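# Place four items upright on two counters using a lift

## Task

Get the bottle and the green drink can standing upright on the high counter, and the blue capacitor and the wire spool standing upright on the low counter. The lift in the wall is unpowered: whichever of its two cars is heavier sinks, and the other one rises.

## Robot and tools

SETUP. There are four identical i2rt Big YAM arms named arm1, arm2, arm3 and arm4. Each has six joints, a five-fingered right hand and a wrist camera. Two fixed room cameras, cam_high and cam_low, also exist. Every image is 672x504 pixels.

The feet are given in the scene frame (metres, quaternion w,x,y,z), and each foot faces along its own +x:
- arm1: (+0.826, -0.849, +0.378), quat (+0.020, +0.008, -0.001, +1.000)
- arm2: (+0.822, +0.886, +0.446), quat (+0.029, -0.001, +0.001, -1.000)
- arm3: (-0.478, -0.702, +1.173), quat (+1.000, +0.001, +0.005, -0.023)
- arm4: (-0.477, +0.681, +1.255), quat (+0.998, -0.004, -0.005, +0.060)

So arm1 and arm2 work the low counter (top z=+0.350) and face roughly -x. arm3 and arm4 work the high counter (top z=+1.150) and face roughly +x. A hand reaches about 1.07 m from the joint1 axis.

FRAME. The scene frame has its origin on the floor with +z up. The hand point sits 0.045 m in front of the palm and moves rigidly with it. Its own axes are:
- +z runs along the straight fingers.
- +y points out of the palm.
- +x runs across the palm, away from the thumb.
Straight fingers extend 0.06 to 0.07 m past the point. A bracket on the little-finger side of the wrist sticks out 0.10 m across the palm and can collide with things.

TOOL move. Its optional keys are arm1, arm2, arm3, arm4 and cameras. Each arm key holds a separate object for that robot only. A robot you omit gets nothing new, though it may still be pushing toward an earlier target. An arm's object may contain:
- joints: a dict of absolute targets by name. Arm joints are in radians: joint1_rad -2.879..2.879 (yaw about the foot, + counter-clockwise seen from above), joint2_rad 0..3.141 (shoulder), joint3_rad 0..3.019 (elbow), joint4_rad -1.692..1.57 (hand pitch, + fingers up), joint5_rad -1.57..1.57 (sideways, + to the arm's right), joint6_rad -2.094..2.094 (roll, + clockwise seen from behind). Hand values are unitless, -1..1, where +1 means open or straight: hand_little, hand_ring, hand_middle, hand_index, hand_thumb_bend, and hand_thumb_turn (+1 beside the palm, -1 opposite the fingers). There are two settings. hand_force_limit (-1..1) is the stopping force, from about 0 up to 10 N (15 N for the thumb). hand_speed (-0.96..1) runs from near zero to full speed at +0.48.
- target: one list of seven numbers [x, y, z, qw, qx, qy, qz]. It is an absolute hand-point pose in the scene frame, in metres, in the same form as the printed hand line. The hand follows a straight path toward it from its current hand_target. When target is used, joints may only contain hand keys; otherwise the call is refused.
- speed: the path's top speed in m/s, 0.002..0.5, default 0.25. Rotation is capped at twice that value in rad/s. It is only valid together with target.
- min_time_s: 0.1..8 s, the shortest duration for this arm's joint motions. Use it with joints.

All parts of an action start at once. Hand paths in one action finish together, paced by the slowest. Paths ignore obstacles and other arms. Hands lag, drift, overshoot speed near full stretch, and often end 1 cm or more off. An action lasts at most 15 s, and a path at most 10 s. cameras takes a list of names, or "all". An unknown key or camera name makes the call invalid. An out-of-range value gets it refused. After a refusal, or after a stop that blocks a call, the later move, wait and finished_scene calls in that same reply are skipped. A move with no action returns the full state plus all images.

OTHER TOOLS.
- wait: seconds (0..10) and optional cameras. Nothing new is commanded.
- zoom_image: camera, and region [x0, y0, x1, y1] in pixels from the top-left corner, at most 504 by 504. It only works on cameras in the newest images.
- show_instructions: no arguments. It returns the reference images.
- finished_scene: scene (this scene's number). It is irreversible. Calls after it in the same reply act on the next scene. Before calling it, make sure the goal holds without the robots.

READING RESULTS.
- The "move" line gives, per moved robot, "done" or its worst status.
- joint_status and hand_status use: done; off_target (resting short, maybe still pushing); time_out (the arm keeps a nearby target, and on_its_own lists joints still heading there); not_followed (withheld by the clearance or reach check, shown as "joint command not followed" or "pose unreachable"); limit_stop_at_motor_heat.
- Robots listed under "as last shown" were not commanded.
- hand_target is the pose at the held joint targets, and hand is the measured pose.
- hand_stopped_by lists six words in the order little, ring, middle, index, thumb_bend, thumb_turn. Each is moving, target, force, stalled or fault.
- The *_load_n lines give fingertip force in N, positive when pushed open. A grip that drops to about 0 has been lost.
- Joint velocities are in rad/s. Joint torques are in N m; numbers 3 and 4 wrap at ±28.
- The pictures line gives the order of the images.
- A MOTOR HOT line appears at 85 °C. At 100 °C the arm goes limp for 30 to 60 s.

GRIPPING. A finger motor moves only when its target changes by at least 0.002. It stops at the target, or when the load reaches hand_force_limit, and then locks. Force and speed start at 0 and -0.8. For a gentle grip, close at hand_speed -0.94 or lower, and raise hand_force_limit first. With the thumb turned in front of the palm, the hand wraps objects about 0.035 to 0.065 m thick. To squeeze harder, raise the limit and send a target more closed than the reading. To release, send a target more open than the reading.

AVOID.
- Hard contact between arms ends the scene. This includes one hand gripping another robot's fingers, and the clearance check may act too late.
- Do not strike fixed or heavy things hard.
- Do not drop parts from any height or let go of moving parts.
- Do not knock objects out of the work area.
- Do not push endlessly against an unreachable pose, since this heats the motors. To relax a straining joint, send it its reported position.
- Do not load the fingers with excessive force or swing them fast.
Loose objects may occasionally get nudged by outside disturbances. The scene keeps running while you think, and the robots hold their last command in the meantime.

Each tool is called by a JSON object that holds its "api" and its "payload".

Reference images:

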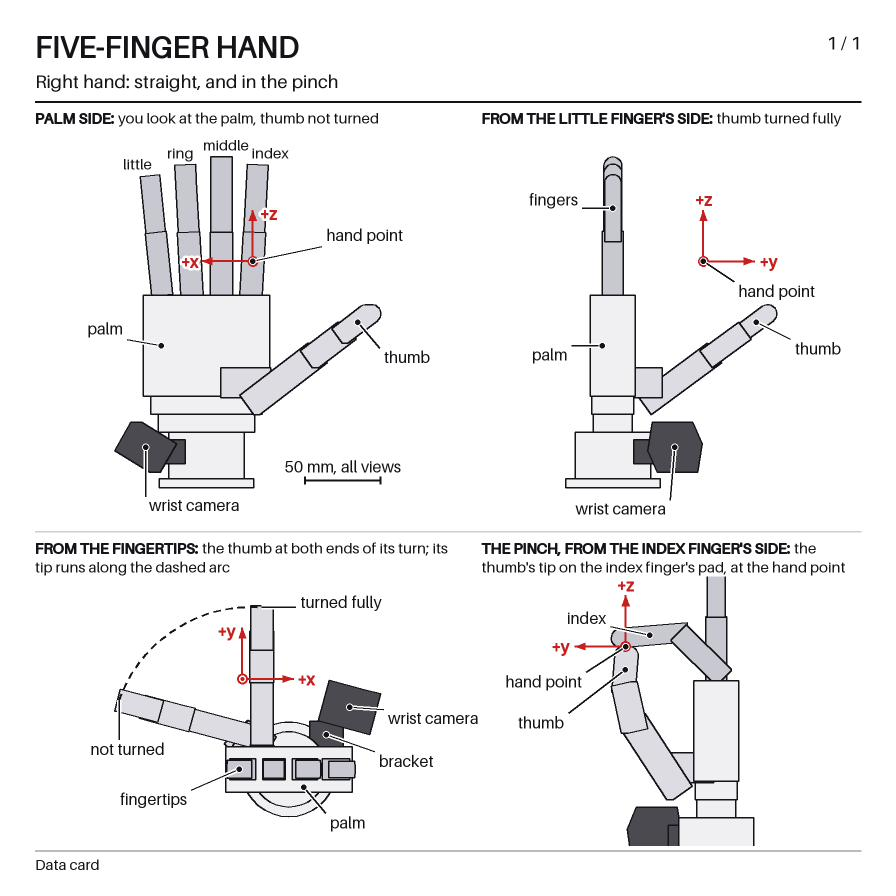

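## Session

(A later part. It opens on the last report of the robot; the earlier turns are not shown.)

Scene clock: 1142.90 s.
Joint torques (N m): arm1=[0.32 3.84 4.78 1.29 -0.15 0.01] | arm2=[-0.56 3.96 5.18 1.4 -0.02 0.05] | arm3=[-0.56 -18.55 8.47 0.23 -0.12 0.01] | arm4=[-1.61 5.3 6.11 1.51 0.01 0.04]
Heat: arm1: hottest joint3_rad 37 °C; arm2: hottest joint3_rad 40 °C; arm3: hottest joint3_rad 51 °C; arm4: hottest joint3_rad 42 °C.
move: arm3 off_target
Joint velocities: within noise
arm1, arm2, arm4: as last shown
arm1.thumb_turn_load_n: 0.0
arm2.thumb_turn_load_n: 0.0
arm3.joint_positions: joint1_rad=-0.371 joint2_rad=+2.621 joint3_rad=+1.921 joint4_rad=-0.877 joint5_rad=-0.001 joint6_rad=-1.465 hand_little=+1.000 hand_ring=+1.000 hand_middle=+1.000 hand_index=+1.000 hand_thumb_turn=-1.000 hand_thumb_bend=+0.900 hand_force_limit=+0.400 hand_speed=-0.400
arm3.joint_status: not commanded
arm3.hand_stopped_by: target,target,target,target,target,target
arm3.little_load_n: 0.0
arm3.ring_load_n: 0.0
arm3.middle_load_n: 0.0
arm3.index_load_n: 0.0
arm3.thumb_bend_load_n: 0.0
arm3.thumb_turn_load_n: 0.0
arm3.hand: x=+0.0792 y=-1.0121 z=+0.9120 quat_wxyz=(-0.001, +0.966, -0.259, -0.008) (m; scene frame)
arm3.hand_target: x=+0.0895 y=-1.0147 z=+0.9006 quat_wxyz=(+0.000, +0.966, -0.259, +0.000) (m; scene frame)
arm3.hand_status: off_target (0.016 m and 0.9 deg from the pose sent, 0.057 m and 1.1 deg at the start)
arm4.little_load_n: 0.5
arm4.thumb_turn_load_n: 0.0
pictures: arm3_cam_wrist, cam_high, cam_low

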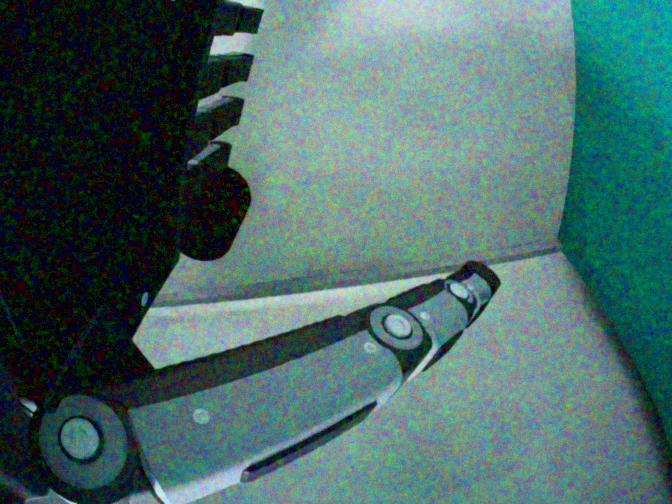

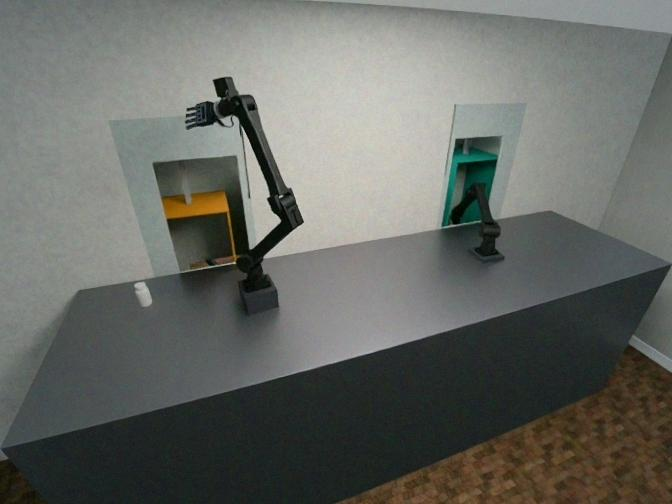

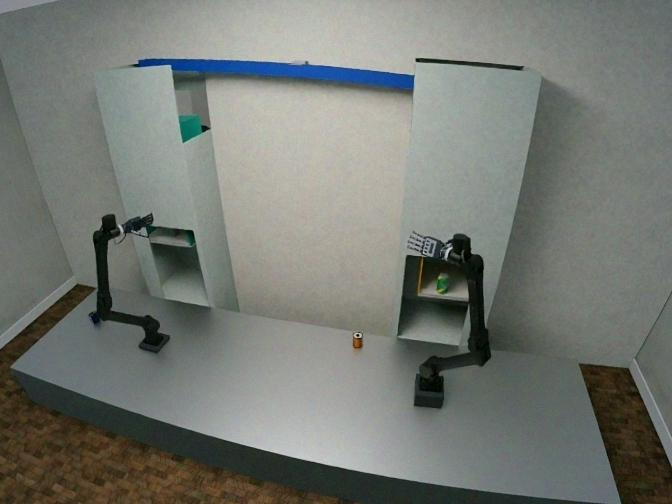

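{"api": "move", "payload": {"arm3": {"target": [0.06, -1.0, 1.05, 0.0226, 0.9622, -0.2578, 0.0842], "speed": 0.15}, "cameras": ["arm3_cam_wrist", "cam_high"]}}

{"api": "move", "payload": {"arm3": {"target": [0.015, -0.975, 1.16, 0.0885, 0.9076, -0.2432, 0.3304], "speed": 0.2}, "cameras": ["arm3_cam_wrist", "cam_high"]}}

Scene clock: 1156.40 s.
Joint torques (N m): arm1=[0.26 3.84 4.78 1.31 -0.16 0.01] | arm2=[-0.5 3.9 5.16 1.4 -0.02 0.04] | arm3=[-0.03 -20.01 5.35 0.83 0.01 0.07] | arm4=[-1.26 5.19 6.15 1.43 0 0.03]
Heat: arm1: hottest joint3_rad 37 °C; arm2: hottest joint3_rad 40 °C; arm3: hottest joint3_rad 52 °C; arm4: hottest joint3_rad 42 °C.
move: arm3 off_target
Joint velocities: within noise
arm1, arm2, arm4: as last shown
arm3.joint_positions: joint1_rad=-0.370 joint2_rad=+2.232 joint3_rad=+1.546 joint4_rad=-0.726 joint5_rad=+0.016 joint6_rad=-1.458 hand_little=+1.000 hand_ring=+1.000 hand_middle=+1.000 hand_index=+1.000 hand_thumb_turn=-1.000 hand_thumb_bend=+0.900 hand_force_limit=+0.400 hand_speed=-0.400
arm3.joint_status: not commanded
arm3.hand_stopped_by: target,target,target,target,target,target
arm3.little_load_n: 0.0
arm3.ring_load_n: 0.0
arm3.middle_load_n: 0.0
arm3.index_load_n: 0.0
arm3.thumb_bend_load_n: 0.0
arm3.thumb_turn_load_n: 0.0
arm3.hand: x=+0.0530 y=-1.0030 z=+1.0421 quat_wxyz=(+0.020, +0.962, -0.262, +0.072) (m; scene frame)
arm3.hand_target: x=+0.0596 y=-0.9994 z=+1.0495 quat_wxyz=(+0.022, +0.961, -0.261, +0.084) (m; scene frame)
arm3.hand_status: off_target (0.011 m and 1.5 deg from the pose sent, 0.140 m and 10.9 deg at the start)
arm4.little_load_n: 0.0
pictures: arm3_cam_wrist, cam_high

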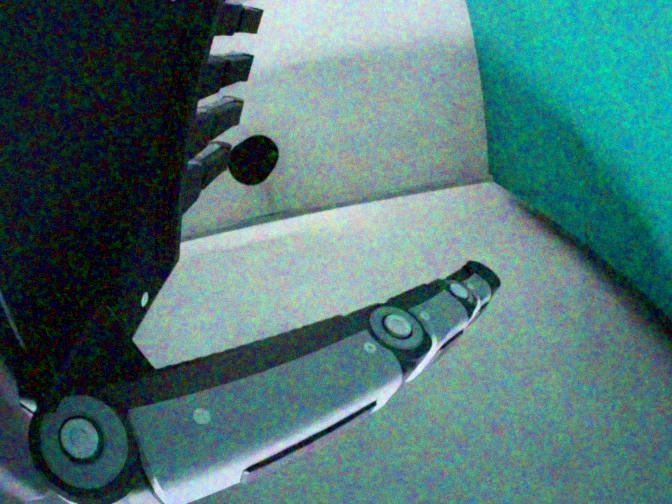

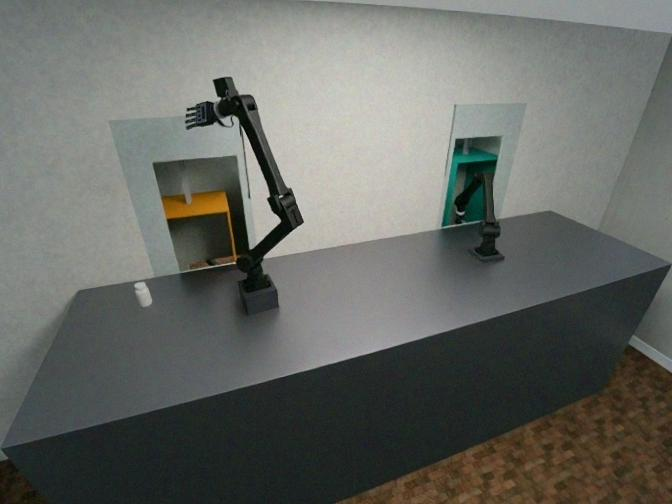

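Scene clock: 1158.50 s.
Joint torques (N m): arm1=[0.26 3.84 4.78 1.31 -0.16 0.01] | arm2=[-0.56 3.96 5.16 1.4 -0.02 0.05] | arm3=[-0.09 -14.1 5.39 1.96 0.05 -0.04] | arm4=[-1.49 5.13 6.17 1.48 -0.01 0.03]
Heat: arm1: hottest joint3_rad 37 °C; arm2: hottest joint3_rad 40 °C; arm3: hottest joint3_rad 51 °C; arm4: hottest joint3_rad 42 °C.
move: arm3 off_target
Joint velocities: within noise
arm1, arm2, arm4: as last shown
arm1.index_load_n: -0.5
arm2.thumb_turn_load_n: 0.5
arm3.joint_positions: joint1_rad=-0.335 joint2_rad=+1.758 joint3_rad=+0.946 joint4_rad=-0.085 joint5_rad=+0.091 joint6_rad=-1.455 hand_little=+1.000 hand_ring=+1.000 hand_middle=+1.000 hand_index=+1.000 hand_thumb_turn=-1.000 hand_thumb_bend=+0.900 hand_force_limit=+0.400 hand_speed=-0.400
arm3.joint_status: not commanded
arm3.hand_stopped_by: target,target,target,target,target,target
arm3.little_load_n: 0.0
arm3.ring_load_n: 0.0
arm3.middle_load_n: 0.0
arm3.index_load_n: 0.0
arm3.thumb_bend_load_n: 0.0
arm3.thumb_turn_load_n: 0.0
arm3.hand: x=+0.0103 y=-0.9783 z=+1.1511 quat_wxyz=(+0.087, +0.912, -0.247, +0.316) (m; scene frame)
arm3.hand_target: x=+0.0153 y=-0.9755 z=+1.1593 quat_wxyz=(+0.088, +0.908, -0.243, +0.331) (m; scene frame)
arm3.hand_status: off_target (0.011 m and 1.7 deg from the pose sent, 0.127 m and 31.5 deg at the start)
arm4.thumb_turn_load_n: 0.5
pictures: arm3_cam_wrist, cam_high

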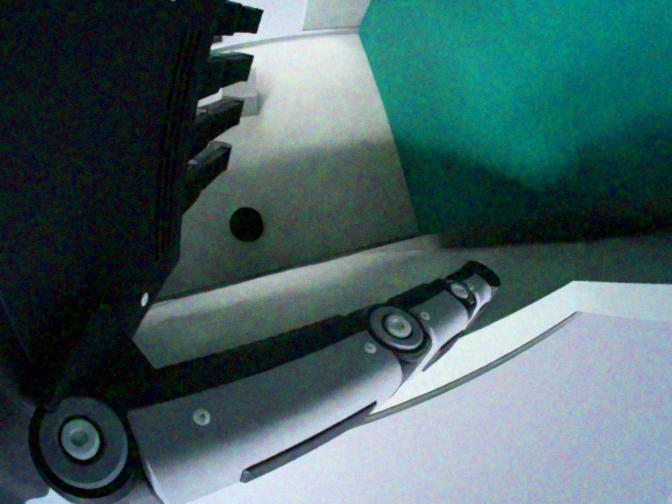

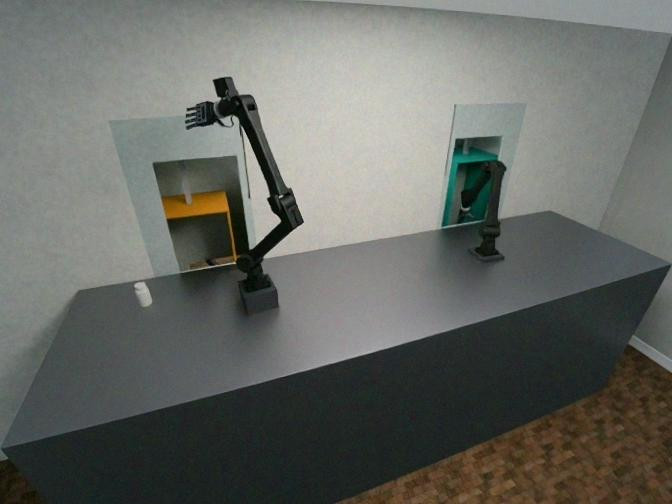

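{"api": "move", "payload": {"arm3": {"target": [-0.11, -0.91, 1.27, 0.1195, 0.8568, -0.2296, 0.446], "speed": 0.25}}}

{"api": "move", "payload": {"arm3": {"target": [-0.17, -0.86, 1.50, 0.1195, 0.8568, -0.2296, 0.446], "speed": 0.25, "joints": {"hand_little": -0.85, "hand_ring": -0.85, "hand_middle": -0.85, "hand_index": -0.85}}, "cameras": ["arm3_cam_wrist", "cam_high"]}}

Scene clock: 1164.40 s.
Joint torques (N m): arm1=[0.32 3.9 4.78 1.29 -0.16 0.01] | arm2=[-0.56 3.96 5.16 1.4 -0.02 0.04] | arm3=[-0.03 -6.07 6.42 0.85 0.07 0.07] | arm4=[-1.32 5.01 6.09 1.46 0 0.03]
Heat: arm1: hottest joint3_rad 37 °C; arm2: hottest joint3_rad 40 °C; arm3: hottest joint3_rad 50 °C; arm4: hottest joint3_rad 42 °C.
move: arm3 done
Joint velocities: within noise
arm1, arm2, arm4: as last shown
arm1.index_load_n: 0.0
arm3.joint_positions: joint1_rad=-0.262 joint2_rad=+1.123 joint3_rad=+0.505 joint4_rad=+0.019 joint5_rad=+0.179 joint6_rad=-1.452 hand_little=+1.000 hand_ring=+1.000 hand_middle=+1.000 hand_index=+1.000 hand_thumb_turn=-1.000 hand_thumb_bend=+0.900 hand_force_limit=+0.400 hand_speed=-0.400
arm3.joint_status: not commanded
arm3.hand_stopped_by: target,target,target,target,target,target
arm3.little_load_n: 0.0
arm3.ring_load_n: 0.0
arm3.middle_load_n: 0.0
arm3.index_load_n: 0.0
arm3.thumb_bend_load_n: 0.0
arm3.thumb_turn_load_n: 0.0
arm3.hand: x=-0.1042 y=-0.9162 z=+1.2734 quat_wxyz=(+0.123, +0.854, -0.228, +0.451) (m; scene frame)
arm3.hand_target: x=-0.1098 y=-0.9103 z=+1.2692 quat_wxyz=(+0.119, +0.857, -0.229, +0.445) (m; scene frame)
arm3.hand_status: done (0.009 m and 0.8 deg from the pose sent, 0.182 m and 16.7 deg at the start)
pictures: none

Scene clock: 1166.33 s.
Joint torques (N m): arm1=[0.26 3.84 4.78 1.29 -0.16 0.01] | arm2=[-0.5 3.9 5.18 1.4 -0.02 0.04] | arm3=[0.03 -1.03 12.77 0.72 0.17 0] | arm4=[-1.44 5.25 6.17 1.51 -0.01 0.03]
Heat: arm1: hottest joint3_rad 37 °C; arm2: hottest joint3_rad 40 °C; arm3: hottest joint3_rad 51 °C; arm4: hottest joint3_rad 42 °C.
move: arm3 off_target
Joint velocities: within noise
arm1, arm2, arm4: as last shown
arm2.little_load_n: -0.5
arm3.joint_positions: joint1_rad=-0.121 joint2_rad=+0.708 joint3_rad=+0.864 joint4_rad=-0.826 joint5_rad=+0.296 joint6_rad=-1.367 hand_little=-0.850 hand_ring=-0.850 hand_middle=-0.850 hand_index=-0.850 hand_thumb_turn=-1.000 hand_thumb_bend=+0.900 hand_force_limit=+0.400 hand_speed=-0.400
arm3.joint_status: all done
arm3.hand_stopped_by: target,target,target,target,target,target
arm3.little_load_n: 0.0
arm3.ring_load_n: 0.0
arm3.middle_load_n: 0.0
arm3.index_load_n: 0.0
arm3.thumb_bend_load_n: 0.0
arm3.thumb_turn_load_n: 0.0
arm3.hand: x=-0.1764 y=-0.8624 z=+1.4716 quat_wxyz=(+0.125, +0.866, -0.227, +0.428) (m; scene frame)
arm3.hand_target: x=-0.1709 y=-0.8602 z=+1.4998 quat_wxyz=(+0.120, +0.857, -0.229, +0.447) (m; scene frame)
arm3.hand_status: off_target (0.029 m and 2.4 deg from the pose sent, 0.243 m and 0.8 deg at the start)
pictures: arm3_cam_wrist, cam_high

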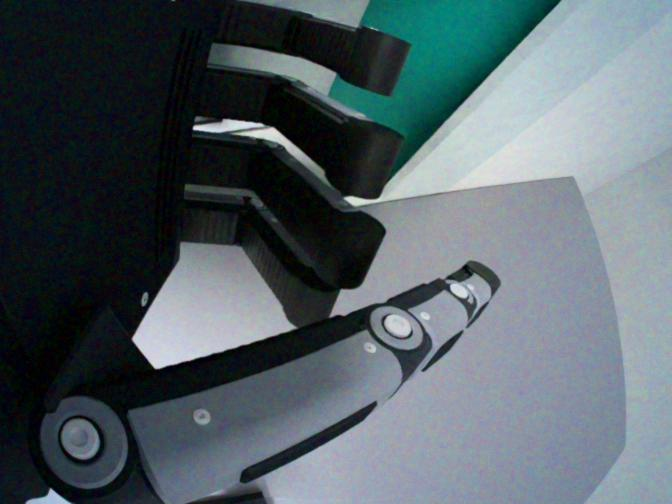

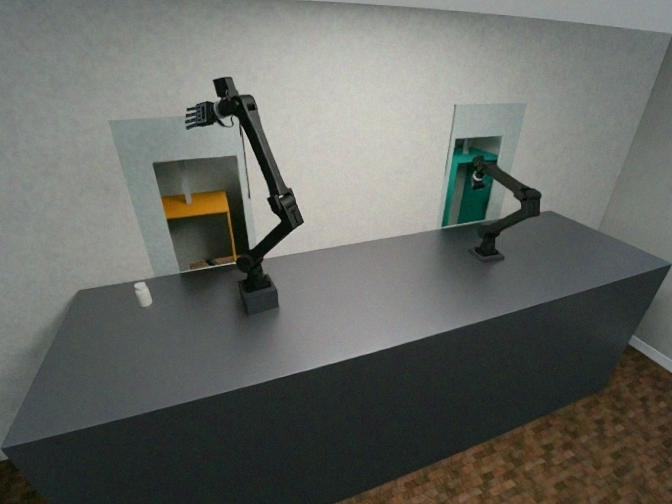

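{"api": "move", "payload": {"arm3": {"target": [-0.19, -0.87, 1.56, 0.1983, 0.6208, -0.1663, 0.74], "speed": 0.25}, "cameras": ["arm3_cam_wrist"]}}

Scene clock: 1175.10 s.
Joint torques (N m): arm1=[0.26 3.9 4.77 1.31 -0.16 0.01] | arm2=[-0.56 3.9 5.16 1.39 -0.02 0.04] | arm3=[-1.08 1.32 8.12 2.63 -0.25 -0.14] | arm4=[-1.44 4.66 6.15 1.48 0 0.02]
Heat: arm1: hottest joint3_rad 37 °C; arm2: hottest joint3_rad 40 °C; arm3: hottest joint3_rad 51 °C; arm4: hottest joint3_rad 42 °C.
move: arm3 done
Joint velocities: within noise
arm1, arm2, arm4: as last shown
arm1.thumb_turn_load_n: 0.5
arm2.little_load_n: 0.0
arm3.joint_positions: joint1_rad=-0.064 joint2_rad=+0.377 joint3_rad=+0.484 joint4_rad=+0.071 joint5_rad=+0.407 joint6_rad=-1.639 hand_little=-0.850 hand_ring=-0.850 hand_middle=-0.850 hand_index=-0.850 hand_thumb_turn=-1.000 hand_thumb_bend=+0.900 hand_force_limit=+0.400 hand_speed=-0.400
arm3.joint_status: not commanded
arm3.hand_stopped_by: target,target,target,target,target,target
arm3.little_load_n: 0.0
arm3.ring_load_n: 0.0
arm3.middle_load_n: 0.0
arm3.index_load_n: 0.0
arm3.thumb_bend_load_n: 0.0
arm3.thumb_turn_load_n: 0.0
arm3.hand: x=-0.1873 y=-0.8703 z=+1.5573 quat_wxyz=(+0.196, +0.629, -0.169, +0.733) (m; scene frame)
arm3.hand_target: x=-0.1896 y=-0.8712 z=+1.5595 quat_wxyz=(+0.200, +0.621, -0.167, +0.739) (m; scene frame)
arm3.hand_status: done (0.004 m and 1.2 deg from the pose sent, 0.090 m and 47.1 deg at the start)
arm4.index_load_n: 0.5
pictures: arm3_cam_wrist

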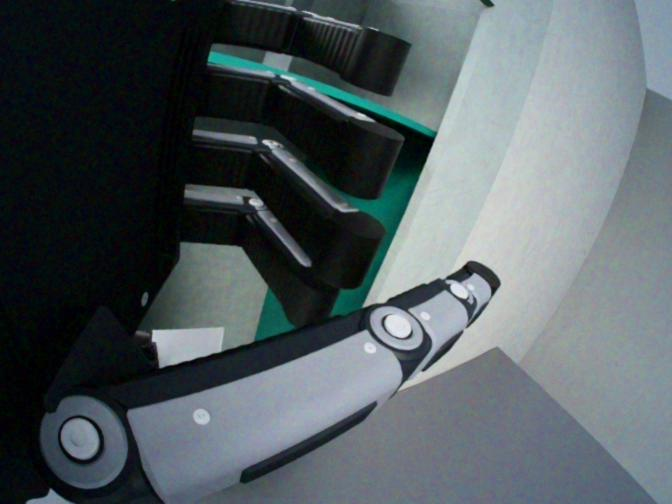

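{"api": "move", "payload": {"arm3": {"target": [-0.19, -0.83, 1.67, -0.3778, 0.4503, -0.6197, 0.5199], "speed": 0.3, "joints": {"hand_thumb_turn": 1, "hand_thumb_bend": 0.5}}, "cameras": ["arm3_cam_wrist", "cam_high"]}}

Scene clock: 1211.27 s.
Joint torques (N m): arm1=[0.26 3.9 4.78 1.29 -0.16 0.01] | arm2=[-0.5 3.9 5.18 1.4 -0.02 0.04] | arm3=[-1.49 2.08 12.03 0.94 -0.28 0.11] | arm4=[-1.38 5.07 6.13 1.52 -0.02 0.02]
Heat: arm1: hottest joint3_rad 37 °C; arm2: hottest joint3_rad 40 °C; arm3: hottest joint3_rad 52 °C; arm4: hottest joint3_rad 42 °C.
move: arm3 off_target
Joint velocities: within noise
arm1.joint_positions: joint1_rad=-0.310 joint2_rad=+0.796 joint3_rad=+2.084 joint4_rad=-1.385 joint5_rad=+0.005 joint6_rad=-1.210 hand_little=+1.000 hand_ring=+1.000 hand_middle=+1.000 hand_index=+1.000 hand_thumb_turn=-1.000 hand_thumb_bend=+1.000 hand_force_limit=+0.000 hand_speed=-0.750
arm1.joint_status: not commanded
arm1.hand_stopped_by: target,target,target,target,target,target
arm1.little_load_n: 0.0
arm1.ring_load_n: 0.0
arm1.middle_load_n: 0.0
arm1.index_load_n: 0.0
arm1.thumb_bend_load_n: 0.0
arm1.thumb_turn_load_n: 0.5
arm1.hand: x=+0.6902 y=-0.7463 z=+1.1202 quat_wxyz=(-0.678, +0.259, +0.688, -0.003) (m; scene frame)
arm1.hand_target: x=+0.6914 y=-0.7499 z=+1.1212 quat_wxyz=(-0.677, +0.258, +0.690, -0.011) (m; scene frame)
arm1.hand_status: not commanded
arm2.joint_positions: joint1_rad=+0.908 joint2_rad=+0.796 joint3_rad=+2.087 joint4_rad=-1.380 joint5_rad=+0.012 joint6_rad=-1.214 hand_little=+1.000 hand_ring=+1.000 hand_middle=+1.000 hand_index=+1.000 hand_thumb_turn=-1.000 hand_thumb_bend=+1.000 hand_force_limit=+0.000 hand_speed=-0.750
arm2.joint_status: not commanded
arm2.hand_stopped_by: target,target,target,target,target,target
arm2.little_load_n: 0.0
arm2.ring_load_n: 0.5
arm2.middle_load_n: 0.0
arm2.index_load_n: -0.5
arm2.thumb_bend_load_n: 0.0
arm2.thumb_turn_load_n: 0.0
arm2.hand: x=+0.6851 y=+0.7696 z=+1.1885 quat_wxyz=(+0.536, +0.218, -0.705, +0.410) (m; scene frame)
arm2.hand_target: x=+0.6870 y=+0.7720 z=+1.1870 quat_wxyz=(+0.531, +0.212, -0.711, +0.410) (m; scene frame)
arm2.hand_status: not commanded
arm3.joint_positions: joint1_rad=-0.721 joint2_rad=+0.581 joint3_rad=+1.105 joint4_rad=-0.734 joint5_rad=-0.453 joint6_rad=-0.094 hand_little=-0.850 hand_ring=-0.850 hand_middle=-0.850 hand_index=-0.850 hand_thumb_turn=+1.000 hand_thumb_bend=+0.500 hand_force_limit=+0.400 hand_speed=-0.400
arm3.joint_status: all done
arm3.hand_stopped_by: target,target,target,target,target,target
arm3.little_load_n: 0.0
arm3.ring_load_n: 0.0
arm3.middle_load_n: 0.0
arm3.index_load_n: 0.0
arm3.thumb_bend_load_n: 0.0
arm3.thumb_turn_load_n: 0.0
arm3.hand: x=-0.1881 y=-0.8298 z=+1.6446 quat_wxyz=(-0.374, +0.458, -0.624, +0.511) (m; scene frame)
arm3.hand_target: x=-0.1908 y=-0.8297 z=+1.6696 quat_wxyz=(-0.376, +0.451, -0.619, +0.522) (m; scene frame)
arm3.hand_status: off_target (0.025 m and 1.5 deg from the pose sent, 0.120 m and 92.0 deg at the start)
arm4.joint_positions: joint1_rad=+0.608 joint2_rad=+0.792 joint3_rad=+1.979 joint4_rad=-1.388 joint5_rad=+0.002 joint6_rad=-1.218 hand_little=+1.000 hand_ring=+1.000 hand_middle=+1.000 hand_index=+1.000 hand_thumb_turn=-1.000 hand_thumb_bend=+1.000 hand_force_limit=+0.000 hand_speed=-0.800
arm4.joint_status: not commanded
arm4.hand_stopped_by: target,target,target,target,target,target
arm4.little_load_n: 0.0
arm4.ring_load_n: 0.0
arm4.middle_load_n: 0.0
arm4.index_load_n: 0.0
arm4.thumb_bend_load_n: 0.0
arm4.thumb_turn_load_n: 0.5
arm4.hand: x=-0.3047 y=+0.7838 z=+1.9557 quat_wxyz=(-0.321, +0.759, +0.147, +0.547) (m; scene frame)
arm4.hand_target: x=-0.3064 y=+0.7822 z=+1.9587 quat_wxyz=(-0.325, +0.760, +0.138, +0.545) (m; scene frame)
arm4.hand_status: not commanded
pictures: arm3_cam_wrist, cam_high

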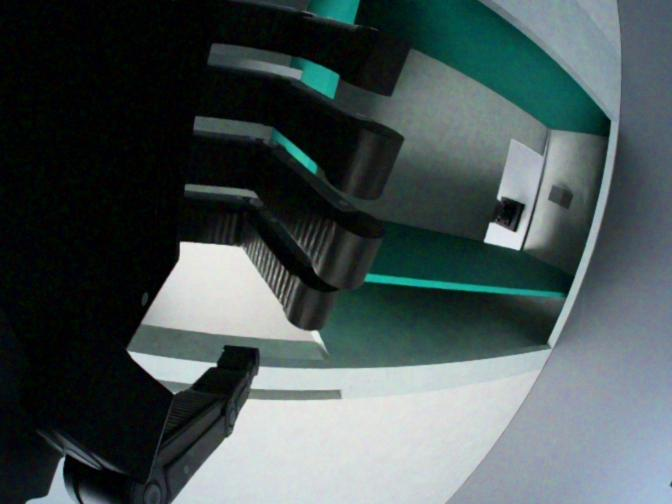

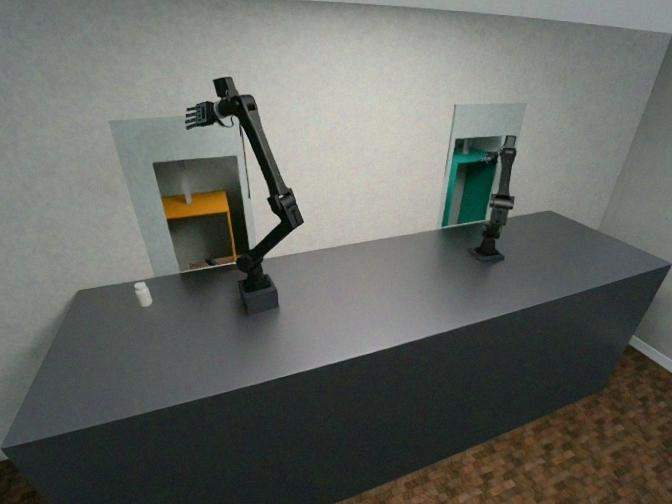

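{"api": "zoom_image", "payload": {"camera": "arm3_cam_wrist", "region": [120, 0, 456, 400]}}

Scaled by 1.260 from the camera's 672x504 image, which has a finer 960x720 frame.

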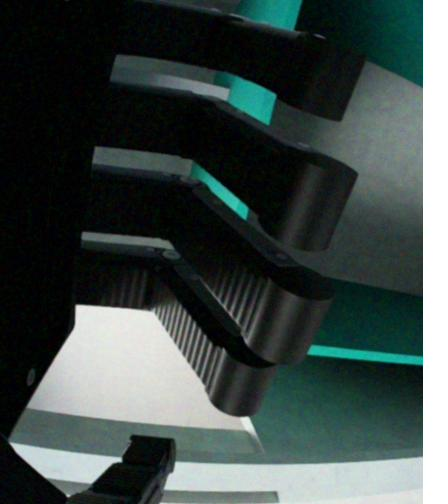

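{"api": "move", "payload": {"arm3": {"target": [-0.12, -0.87, 1.67, -0.3778, 0.4503, -0.6197, 0.5199], "speed": 0.15, "joints": {"hand_little": 1, "hand_ring": 1, "hand_middle": 1, "hand_index": 1, "hand_thumb_bend": 0.8}}, "cameras": ["arm3_cam_wrist", "cam_high"]}}

Scene clock: 1244.30 s.
Joint torques (N m): arm1=[0.32 3.9 4.78 1.31 -0.16 0.01] | arm2=[-0.56 3.9 5.16 1.42 -0.02 0.04] | arm3=[0.03 -0.97 12.63 2.65 -0.11 0.08] | arm4=[-1.38 4.89 6.23 1.47 -0.02 0.02]
Heat: arm1: hottest joint3_rad 37 °C; arm2: hottest joint3_rad 40 °C; arm3: hottest joint3_rad 54 °C; arm4: hottest joint3_rad 42 °C.
move: arm3 off_target
Joint velocities: within noise
arm1, arm2, arm4: as last shown
arm2.ring_load_n: 0.0
arm2.index_load_n: 0.0
arm2.thumb_turn_load_n: 0.5
arm3.joint_positions: joint1_rad=-0.651 joint2_rad=+0.765 joint3_rad=+1.149 joint4_rad=-0.636 joint5_rad=-0.372 joint6_rad=-0.073 hand_little=+1.000 hand_ring=+1.000 hand_middle=+1.000 hand_index=+1.000 hand_thumb_turn=+1.000 hand_thumb_bend=+0.800 hand_force_limit=+0.400 hand_speed=-0.400
arm3.joint_status: all done
arm3.hand_stopped_by: target,target,target,target,target,target
arm3.little_load_n: 0.0
arm3.ring_load_n: 0.0
arm3.middle_load_n: 0.0
arm3.index_load_n: 0.0
arm3.thumb_bend_load_n: 0.0
arm3.thumb_turn_load_n: 0.0
arm3.hand: x=-0.1273 y=-0.8698 z=+1.6322 quat_wxyz=(-0.367, +0.457, -0.642, +0.495) (m; scene frame)
arm3.hand_target: x=-0.1222 y=-0.8690 z=+1.6689 quat_wxyz=(-0.378, +0.451, -0.620, +0.520) (m; scene frame)
arm3.hand_status: off_target (0.039 m and 4.2 deg from the pose sent, 0.083 m and 1.5 deg at the start)
arm4.thumb_turn_load_n: 0.0
pictures: arm3_cam_wrist, cam_high

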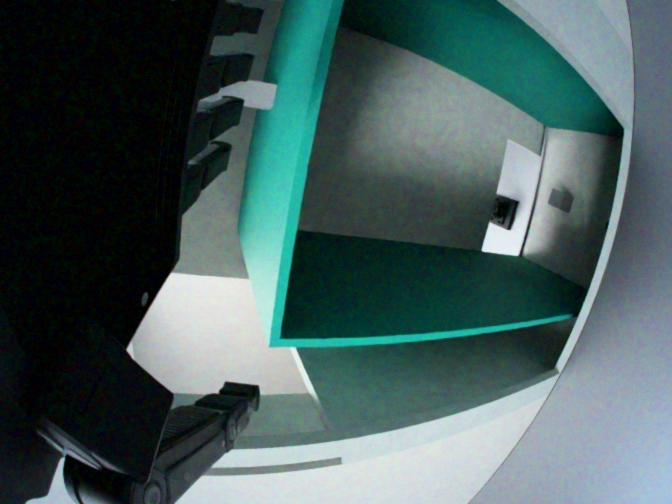

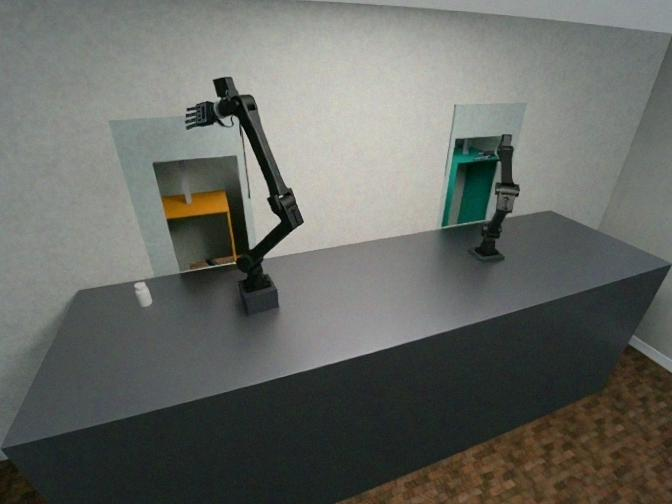

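{"api": "move", "payload": {"arm3": {"target": [-0.02, -0.895, 1.69, -0.3778, 0.4503, -0.6197, 0.5199], "speed": 0.12}, "cameras": ["arm3_cam_wrist", "cam_high"]}}

Scene clock: 1249.70 s.
Joint torques (N m): arm1=[0.26 3.84 4.78 1.31 -0.15 0.02] | arm2=[-0.5 3.96 5.16 1.4 -0.02 0.05] | arm3=[-0.03 -3.96 12.94 2.63 -0.09 0.08] | arm4=[-1.67 5.07 6.12 1.55 0 0.02]
Heat: arm1: hottest joint3_rad 37 °C; arm2: hottest joint3_rad 40 °C; arm3: hottest joint3_rad 55 °C; arm4: hottest joint3_rad 42 °C.
move: arm3 off_target
Joint velocities: within noise
arm1, arm2, arm4: as last shown
arm1.ring_load_n: -0.5
arm3.joint_positions: joint1_rad=-0.509 joint2_rad=+1.010 joint3_rad=+1.328 joint4_rad=-0.555 joint5_rad=-0.232 joint6_rad=-0.047 hand_little=+1.000 hand_ring=+1.000 hand_middle=+1.000 hand_index=+1.000 hand_thumb_turn=+1.000 hand_thumb_bend=+0.800 hand_force_limit=+0.400 hand_speed=-0.400
arm3.joint_status: not commanded
arm3.hand_stopped_by: target,target,target,target,target,target
arm3.little_load_n: 0.0
arm3.ring_load_n: 0.0
arm3.middle_load_n: 0.0
arm3.index_load_n: 0.0
arm3.thumb_bend_load_n: 0.0
arm3.thumb_turn_load_n: 0.0
arm3.hand: x=-0.0311 y=-0.8939 z=+1.6542 quat_wxyz=(-0.364, +0.459, -0.639, +0.498) (m; scene frame)
arm3.hand_target: x=-0.0222 y=-0.8942 z=+1.6892 quat_wxyz=(-0.378, +0.450, -0.620, +0.520) (m; scene frame)
arm3.hand_status: off_target (0.037 m and 3.8 deg from the pose sent, 0.124 m and 4.2 deg at the start)
arm4.thumb_turn_load_n: 0.5
pictures: arm3_cam_wrist, cam_high

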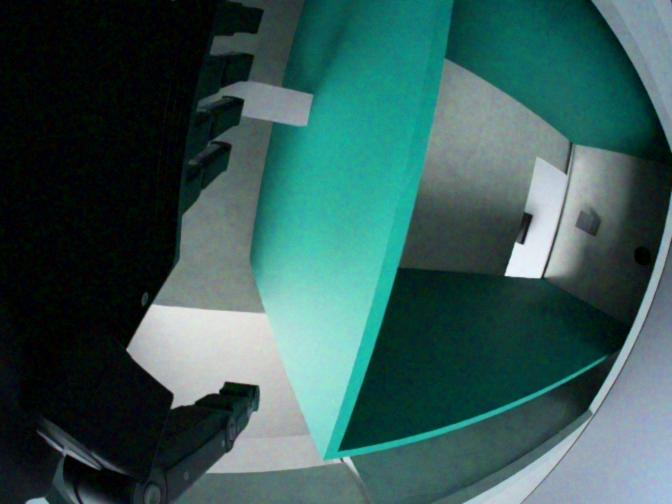

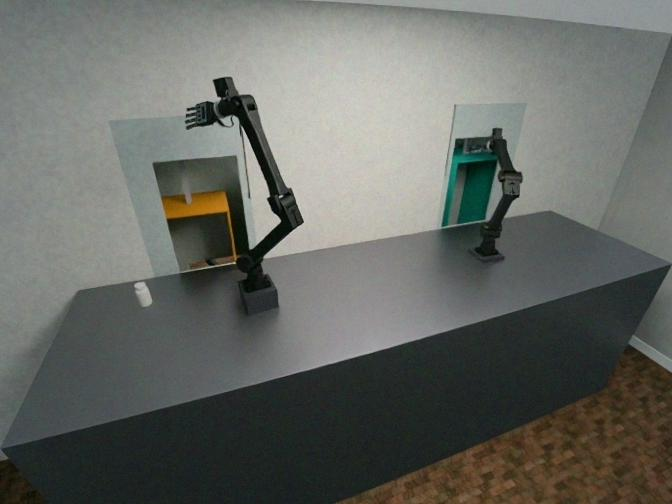

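{"api": "move", "payload": {"arm3": {"target": [-0.01, -0.895, 1.62, -0.3778, 0.4503, -0.6197, 0.5199], "speed": 0.06}, "cameras": ["arm3_cam_wrist", "cam_low"]}}

{"api": "move", "payload": {"arm3": {"target": [-0.01, -0.895, 1.55, -0.3778, 0.4503, -0.6197, 0.5199], "speed": 0.06}, "cameras": ["arm3_cam_wrist", "cam_low"]}}

Scene clock: 1264.13 s.
Joint torques (N m): arm1=[0.26 3.84 4.78 1.31 -0.15 0.01] | arm2=[-0.56 3.9 5.16 1.4 -0.02 0.05] | arm3=[0.03 -5.71 8.24 2.74 -0.08 0.08] | arm4=[-1.26 4.89 6.15 1.51 0 0.02]
Heat: arm1: hottest joint3_rad 37 °C; arm2: hottest joint3_rad 40 °C; arm3: hottest joint3_rad 59 °C; arm4: hottest joint3_rad 42 °C.
move: arm3 done
Joint velocities: within noise
arm1, arm2, arm4: as last shown
arm1.little_load_n: -0.5
arm1.ring_load_n: 0.0
arm1.thumb_turn_load_n: 0.0
arm2.index_load_n: -0.5
arm2.thumb_turn_load_n: 0.0
arm3.joint_positions: joint1_rad=-0.492 joint2_rad=+1.010 joint3_rad=+1.199 joint4_rad=-0.377 joint5_rad=-0.215 joint6_rad=-0.045 hand_little=+1.000 hand_ring=+1.000 hand_middle=+1.000 hand_index=+1.000 hand_thumb_turn=+1.000 hand_thumb_bend=+0.800 hand_force_limit=+0.400 hand_speed=-0.400
arm3.joint_status: not commanded
arm3.hand_stopped_by: target,target,target,target,target,target
arm3.little_load_n: 0.0
arm3.ring_load_n: 0.0
arm3.middle_load_n: 0.0
arm3.index_load_n: 0.0
arm3.thumb_bend_load_n: 0.0
arm3.thumb_turn_load_n: -0.5
arm3.hand: x=-0.0135 y=-0.8988 z=+1.6181 quat_wxyz=(-0.371, +0.453, -0.625, +0.516) (m; scene frame)
arm3.hand_target: x=-0.0100 y=-0.8950 z=+1.6198 quat_wxyz=(-0.378, +0.451, -0.620, +0.520) (m; scene frame)
arm3.hand_status: done (0.005 m and 1.2 deg from the pose sent, 0.040 m and 3.8 deg at the start)
pictures: arm3_cam_wrist, cam_low

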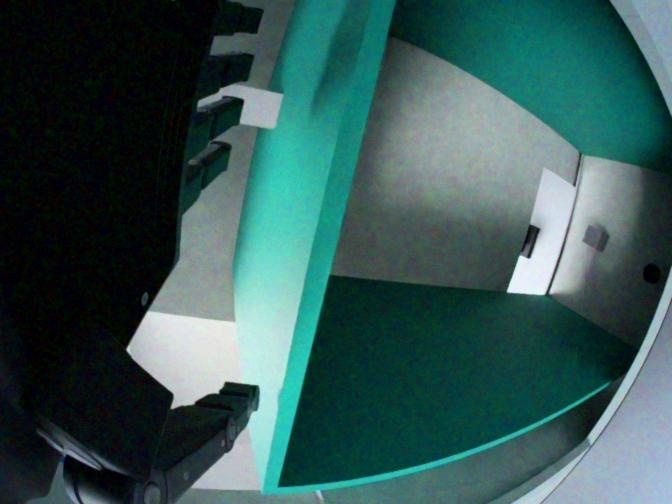

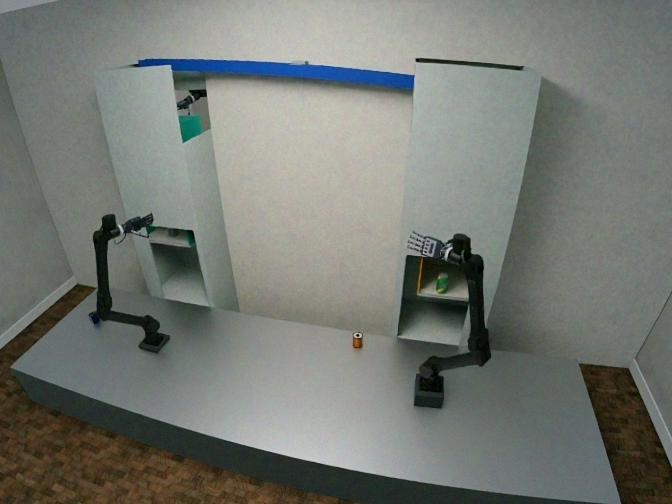

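Scene clock: 1266.00 s.
Joint torques (N m): arm1=[0.26 3.9 4.77 1.32 -0.15 0.01] | arm2=[-0.5 3.9 5.18 1.4 -0.03 0.04] | arm3=[0.03 -6.01 8.32 2.73 -0.11 -0.01] | arm4=[-1.32 4.66 6.19 1.46 0 0.02]
Heat: arm1: hottest joint3_rad 37 °C; arm2: hottest joint3_rad 40 °C; arm3: hottest joint3_rad 59 °C; arm4: hottest joint3_rad 42 °C.
move: arm3 done
Joint velocities: within noise
arm1, arm2, arm4: as last shown
arm1.little_load_n: 0.0
arm1.thumb_turn_load_n: 0.5
arm2.index_load_n: 0.0
arm3.joint_positions: joint1_rad=-0.492 joint2_rad=+0.998 joint3_rad=+1.006 joint4_rad=-0.199 joint5_rad=-0.214 joint6_rad=-0.034 hand_little=+1.000 hand_ring=+1.000 hand_middle=+1.000 hand_index=+1.000 hand_thumb_turn=+1.000 hand_thumb_bend=+0.800 hand_force_limit=+0.400 hand_speed=-0.400
arm3.joint_status: not commanded
arm3.hand_stopped_by: target,target,target,target,target,target
arm3.little_load_n: 0.0
arm3.ring_load_n: 0.0
arm3.middle_load_n: -0.5
arm3.index_load_n: 0.0
arm3.thumb_bend_load_n: 0.0
arm3.thumb_turn_load_n: -0.5
arm3.hand: x=-0.0120 y=-0.8990 z=+1.5466 quat_wxyz=(-0.372, +0.450, -0.629, +0.513) (m; scene frame)
arm3.hand_target: x=-0.0100 y=-0.8949 z=+1.5501 quat_wxyz=(-0.378, +0.450, -0.620, +0.520) (m; scene frame)
arm3.hand_status: done (0.006 m and 1.4 deg from the pose sent, 0.068 m and 1.2 deg at the start)
pictures: arm3_cam_wrist, cam_low

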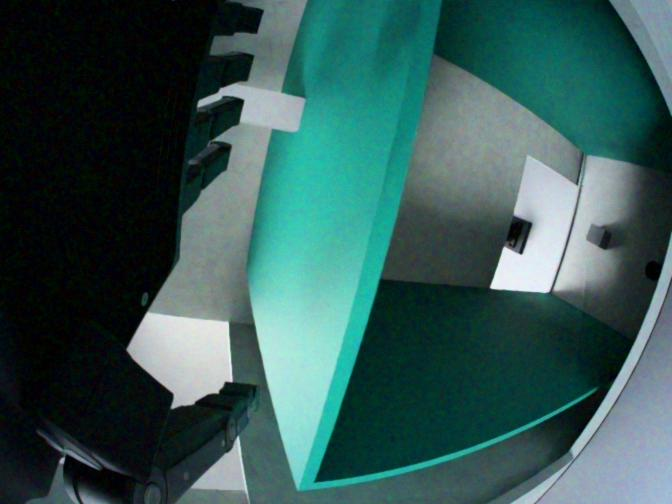

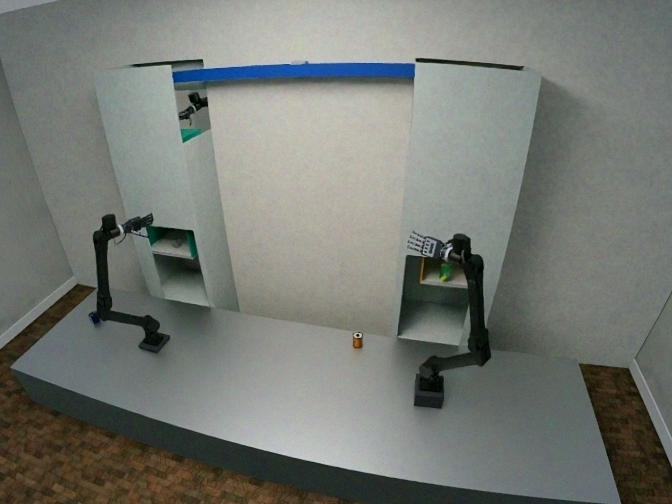

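{"api": "move", "payload": {"arm3": {"target": [-0.015, -0.895, 1.45, -0.3778, 0.4503, -0.6197, 0.5199], "speed": 0.07}, "cameras": ["arm3_cam_wrist", "cam_low"]}}

{"api": "move", "payload": {"arm3": {"target": [-0.02, -0.895, 1.36, -0.3371, 0.4815, -0.6626, 0.464], "speed": 0.07}, "cameras": ["arm3_cam_wrist", "cam_low", "cam_high"]}}

Scene clock: 1277.07 s.
Joint torques (N m): arm1=[0.26 3.9 4.79 1.31 -0.15 0.01] | arm2=[-0.5 3.9 5.16 1.4 -0.02 0.05] | arm3=[-0.5 -3.84 8.06 2.73 -0.24 -0.05] | arm4=[-1.38 5.07 6.13 1.46 -0.01 0.03]
Heat: arm1: hottest joint3_rad 37 °C; arm2: hottest joint3_rad 40 °C; arm3: hottest joint3_rad 58 °C; arm4: hottest joint3_rad 42 °C.
move: arm3 done
Joint velocities: within noise
arm1, arm2, arm4: as last shown
arm2.thumb_bend_load_n: -0.5
arm2.thumb_turn_load_n: 0.5
arm3.joint_positions: joint1_rad=-0.492 joint2_rad=+1.004 joint3_rad=+0.758 joint4_rad=+0.077 joint5_rad=-0.217 joint6_rad=-0.033 hand_little=+1.000 hand_ring=+1.000 hand_middle=+1.000 hand_index=+1.000 hand_thumb_turn=+1.000 hand_thumb_bend=+0.800 hand_force_limit=+0.400 hand_speed=-0.400
arm3.joint_status: not commanded
arm3.hand_stopped_by: target,target,target,target,target,target
arm3.little_load_n: 0.0
arm3.ring_load_n: 0.0
arm3.middle_load_n: 0.0
arm3.index_load_n: 0.0
arm3.thumb_bend_load_n: 0.0
arm3.thumb_turn_load_n: 0.0
arm3.hand: x=-0.0187 y=-0.8945 z=+1.4576 quat_wxyz=(-0.377, +0.448, -0.622, +0.520) (m; scene frame)
arm3.hand_target: x=-0.0152 y=-0.8949 z=+1.4502 quat_wxyz=(-0.378, +0.451, -0.620, +0.520) (m; scene frame)
arm3.hand_status: done (0.008 m and 0.4 deg from the pose sent, 0.097 m and 1.4 deg at the start)
arm4.thumb_turn_load_n: 0.0
pictures: arm3_cam_wrist, cam_low

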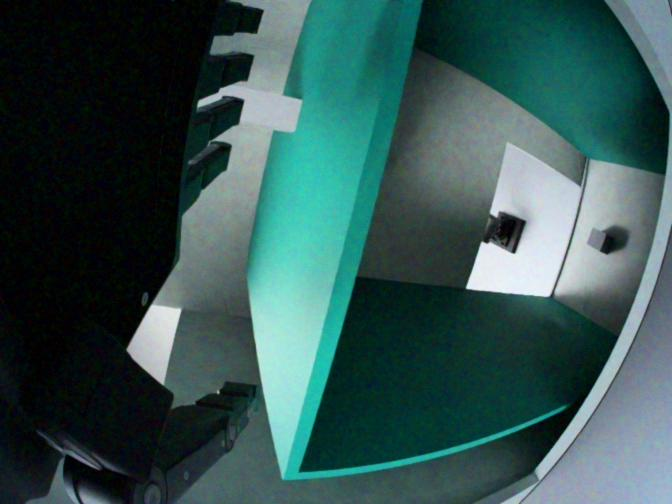

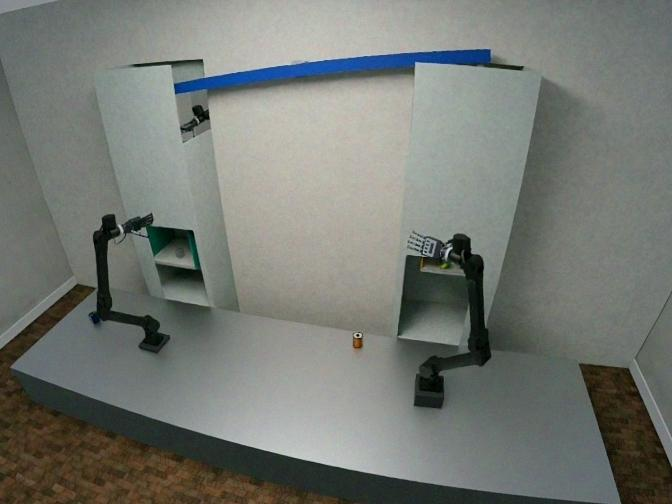

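Scene clock: 1279.07 s.
Joint torques (N m): arm1=[0.26 3.9 4.78 1.31 -0.15 0.01] | arm2=[-0.5 3.9 5.16 1.4 -0.02 0.04] | arm3=[-0.21 -4.66 7.68 2.3 -0.1 -0.11] | arm4=[-1.32 4.89 6.22 1.42 0 0.02]
Heat: arm1: hottest joint3_rad 37 °C; arm2: hottest joint3_rad 40 °C; arm3: hottest joint3_rad 58 °C; arm4: hottest joint3_rad 42 °C.
move: arm3 done
Joint velocities: within noise
arm1, arm2, arm4: as last shown
arm2.thumb_bend_load_n: 0.0
arm3.joint_positions: joint1_rad=-0.491 joint2_rad=+1.113 joint3_rad=+0.698 joint4_rad=+0.077 joint5_rad=-0.208 joint6_rad=-0.063 hand_little=+1.000 hand_ring=+1.000 hand_middle=+1.000 hand_index=+1.000 hand_thumb_turn=+1.000 hand_thumb_bend=+0.800 hand_force_limit=+0.400 hand_speed=-0.400
arm3.joint_status: not commanded
arm3.hand_stopped_by: target,target,target,target,target,target
arm3.little_load_n: 0.0
arm3.ring_load_n: 0.0
arm3.middle_load_n: 0.0
arm3.index_load_n: 0.0
arm3.thumb_bend_load_n: 0.0
arm3.thumb_turn_load_n: 0.0
arm3.hand: x=-0.0225 y=-0.8963 z=+1.3696 quat_wxyz=(-0.340, +0.476, -0.664, +0.466) (m; scene frame)
arm3.hand_target: x=-0.0205 y=-0.8948 z=+1.3602 quat_wxyz=(-0.337, +0.482, -0.663, +0.464) (m; scene frame)
arm3.hand_status: done (0.010 m and 0.8 deg from the pose sent, 0.098 m and 10.0 deg at the start)
pictures: arm3_cam_wrist, cam_high, cam_low

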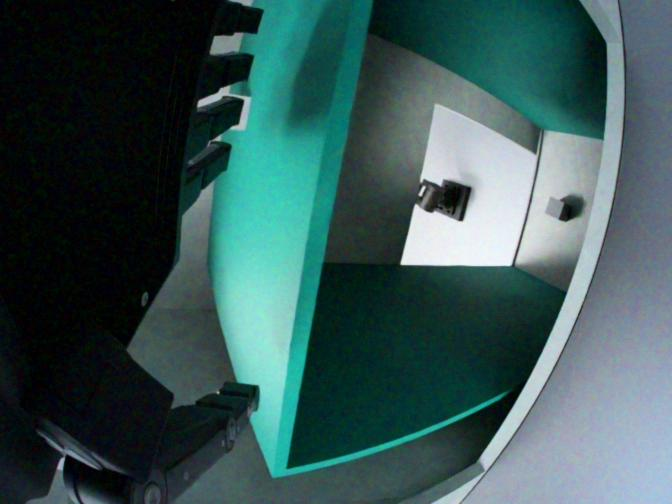

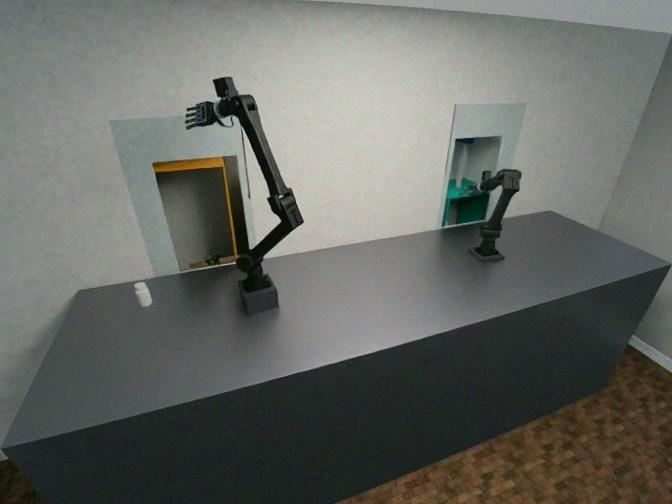

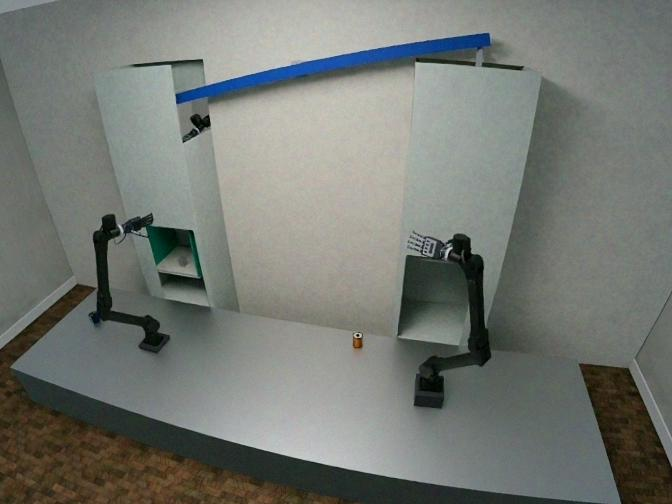

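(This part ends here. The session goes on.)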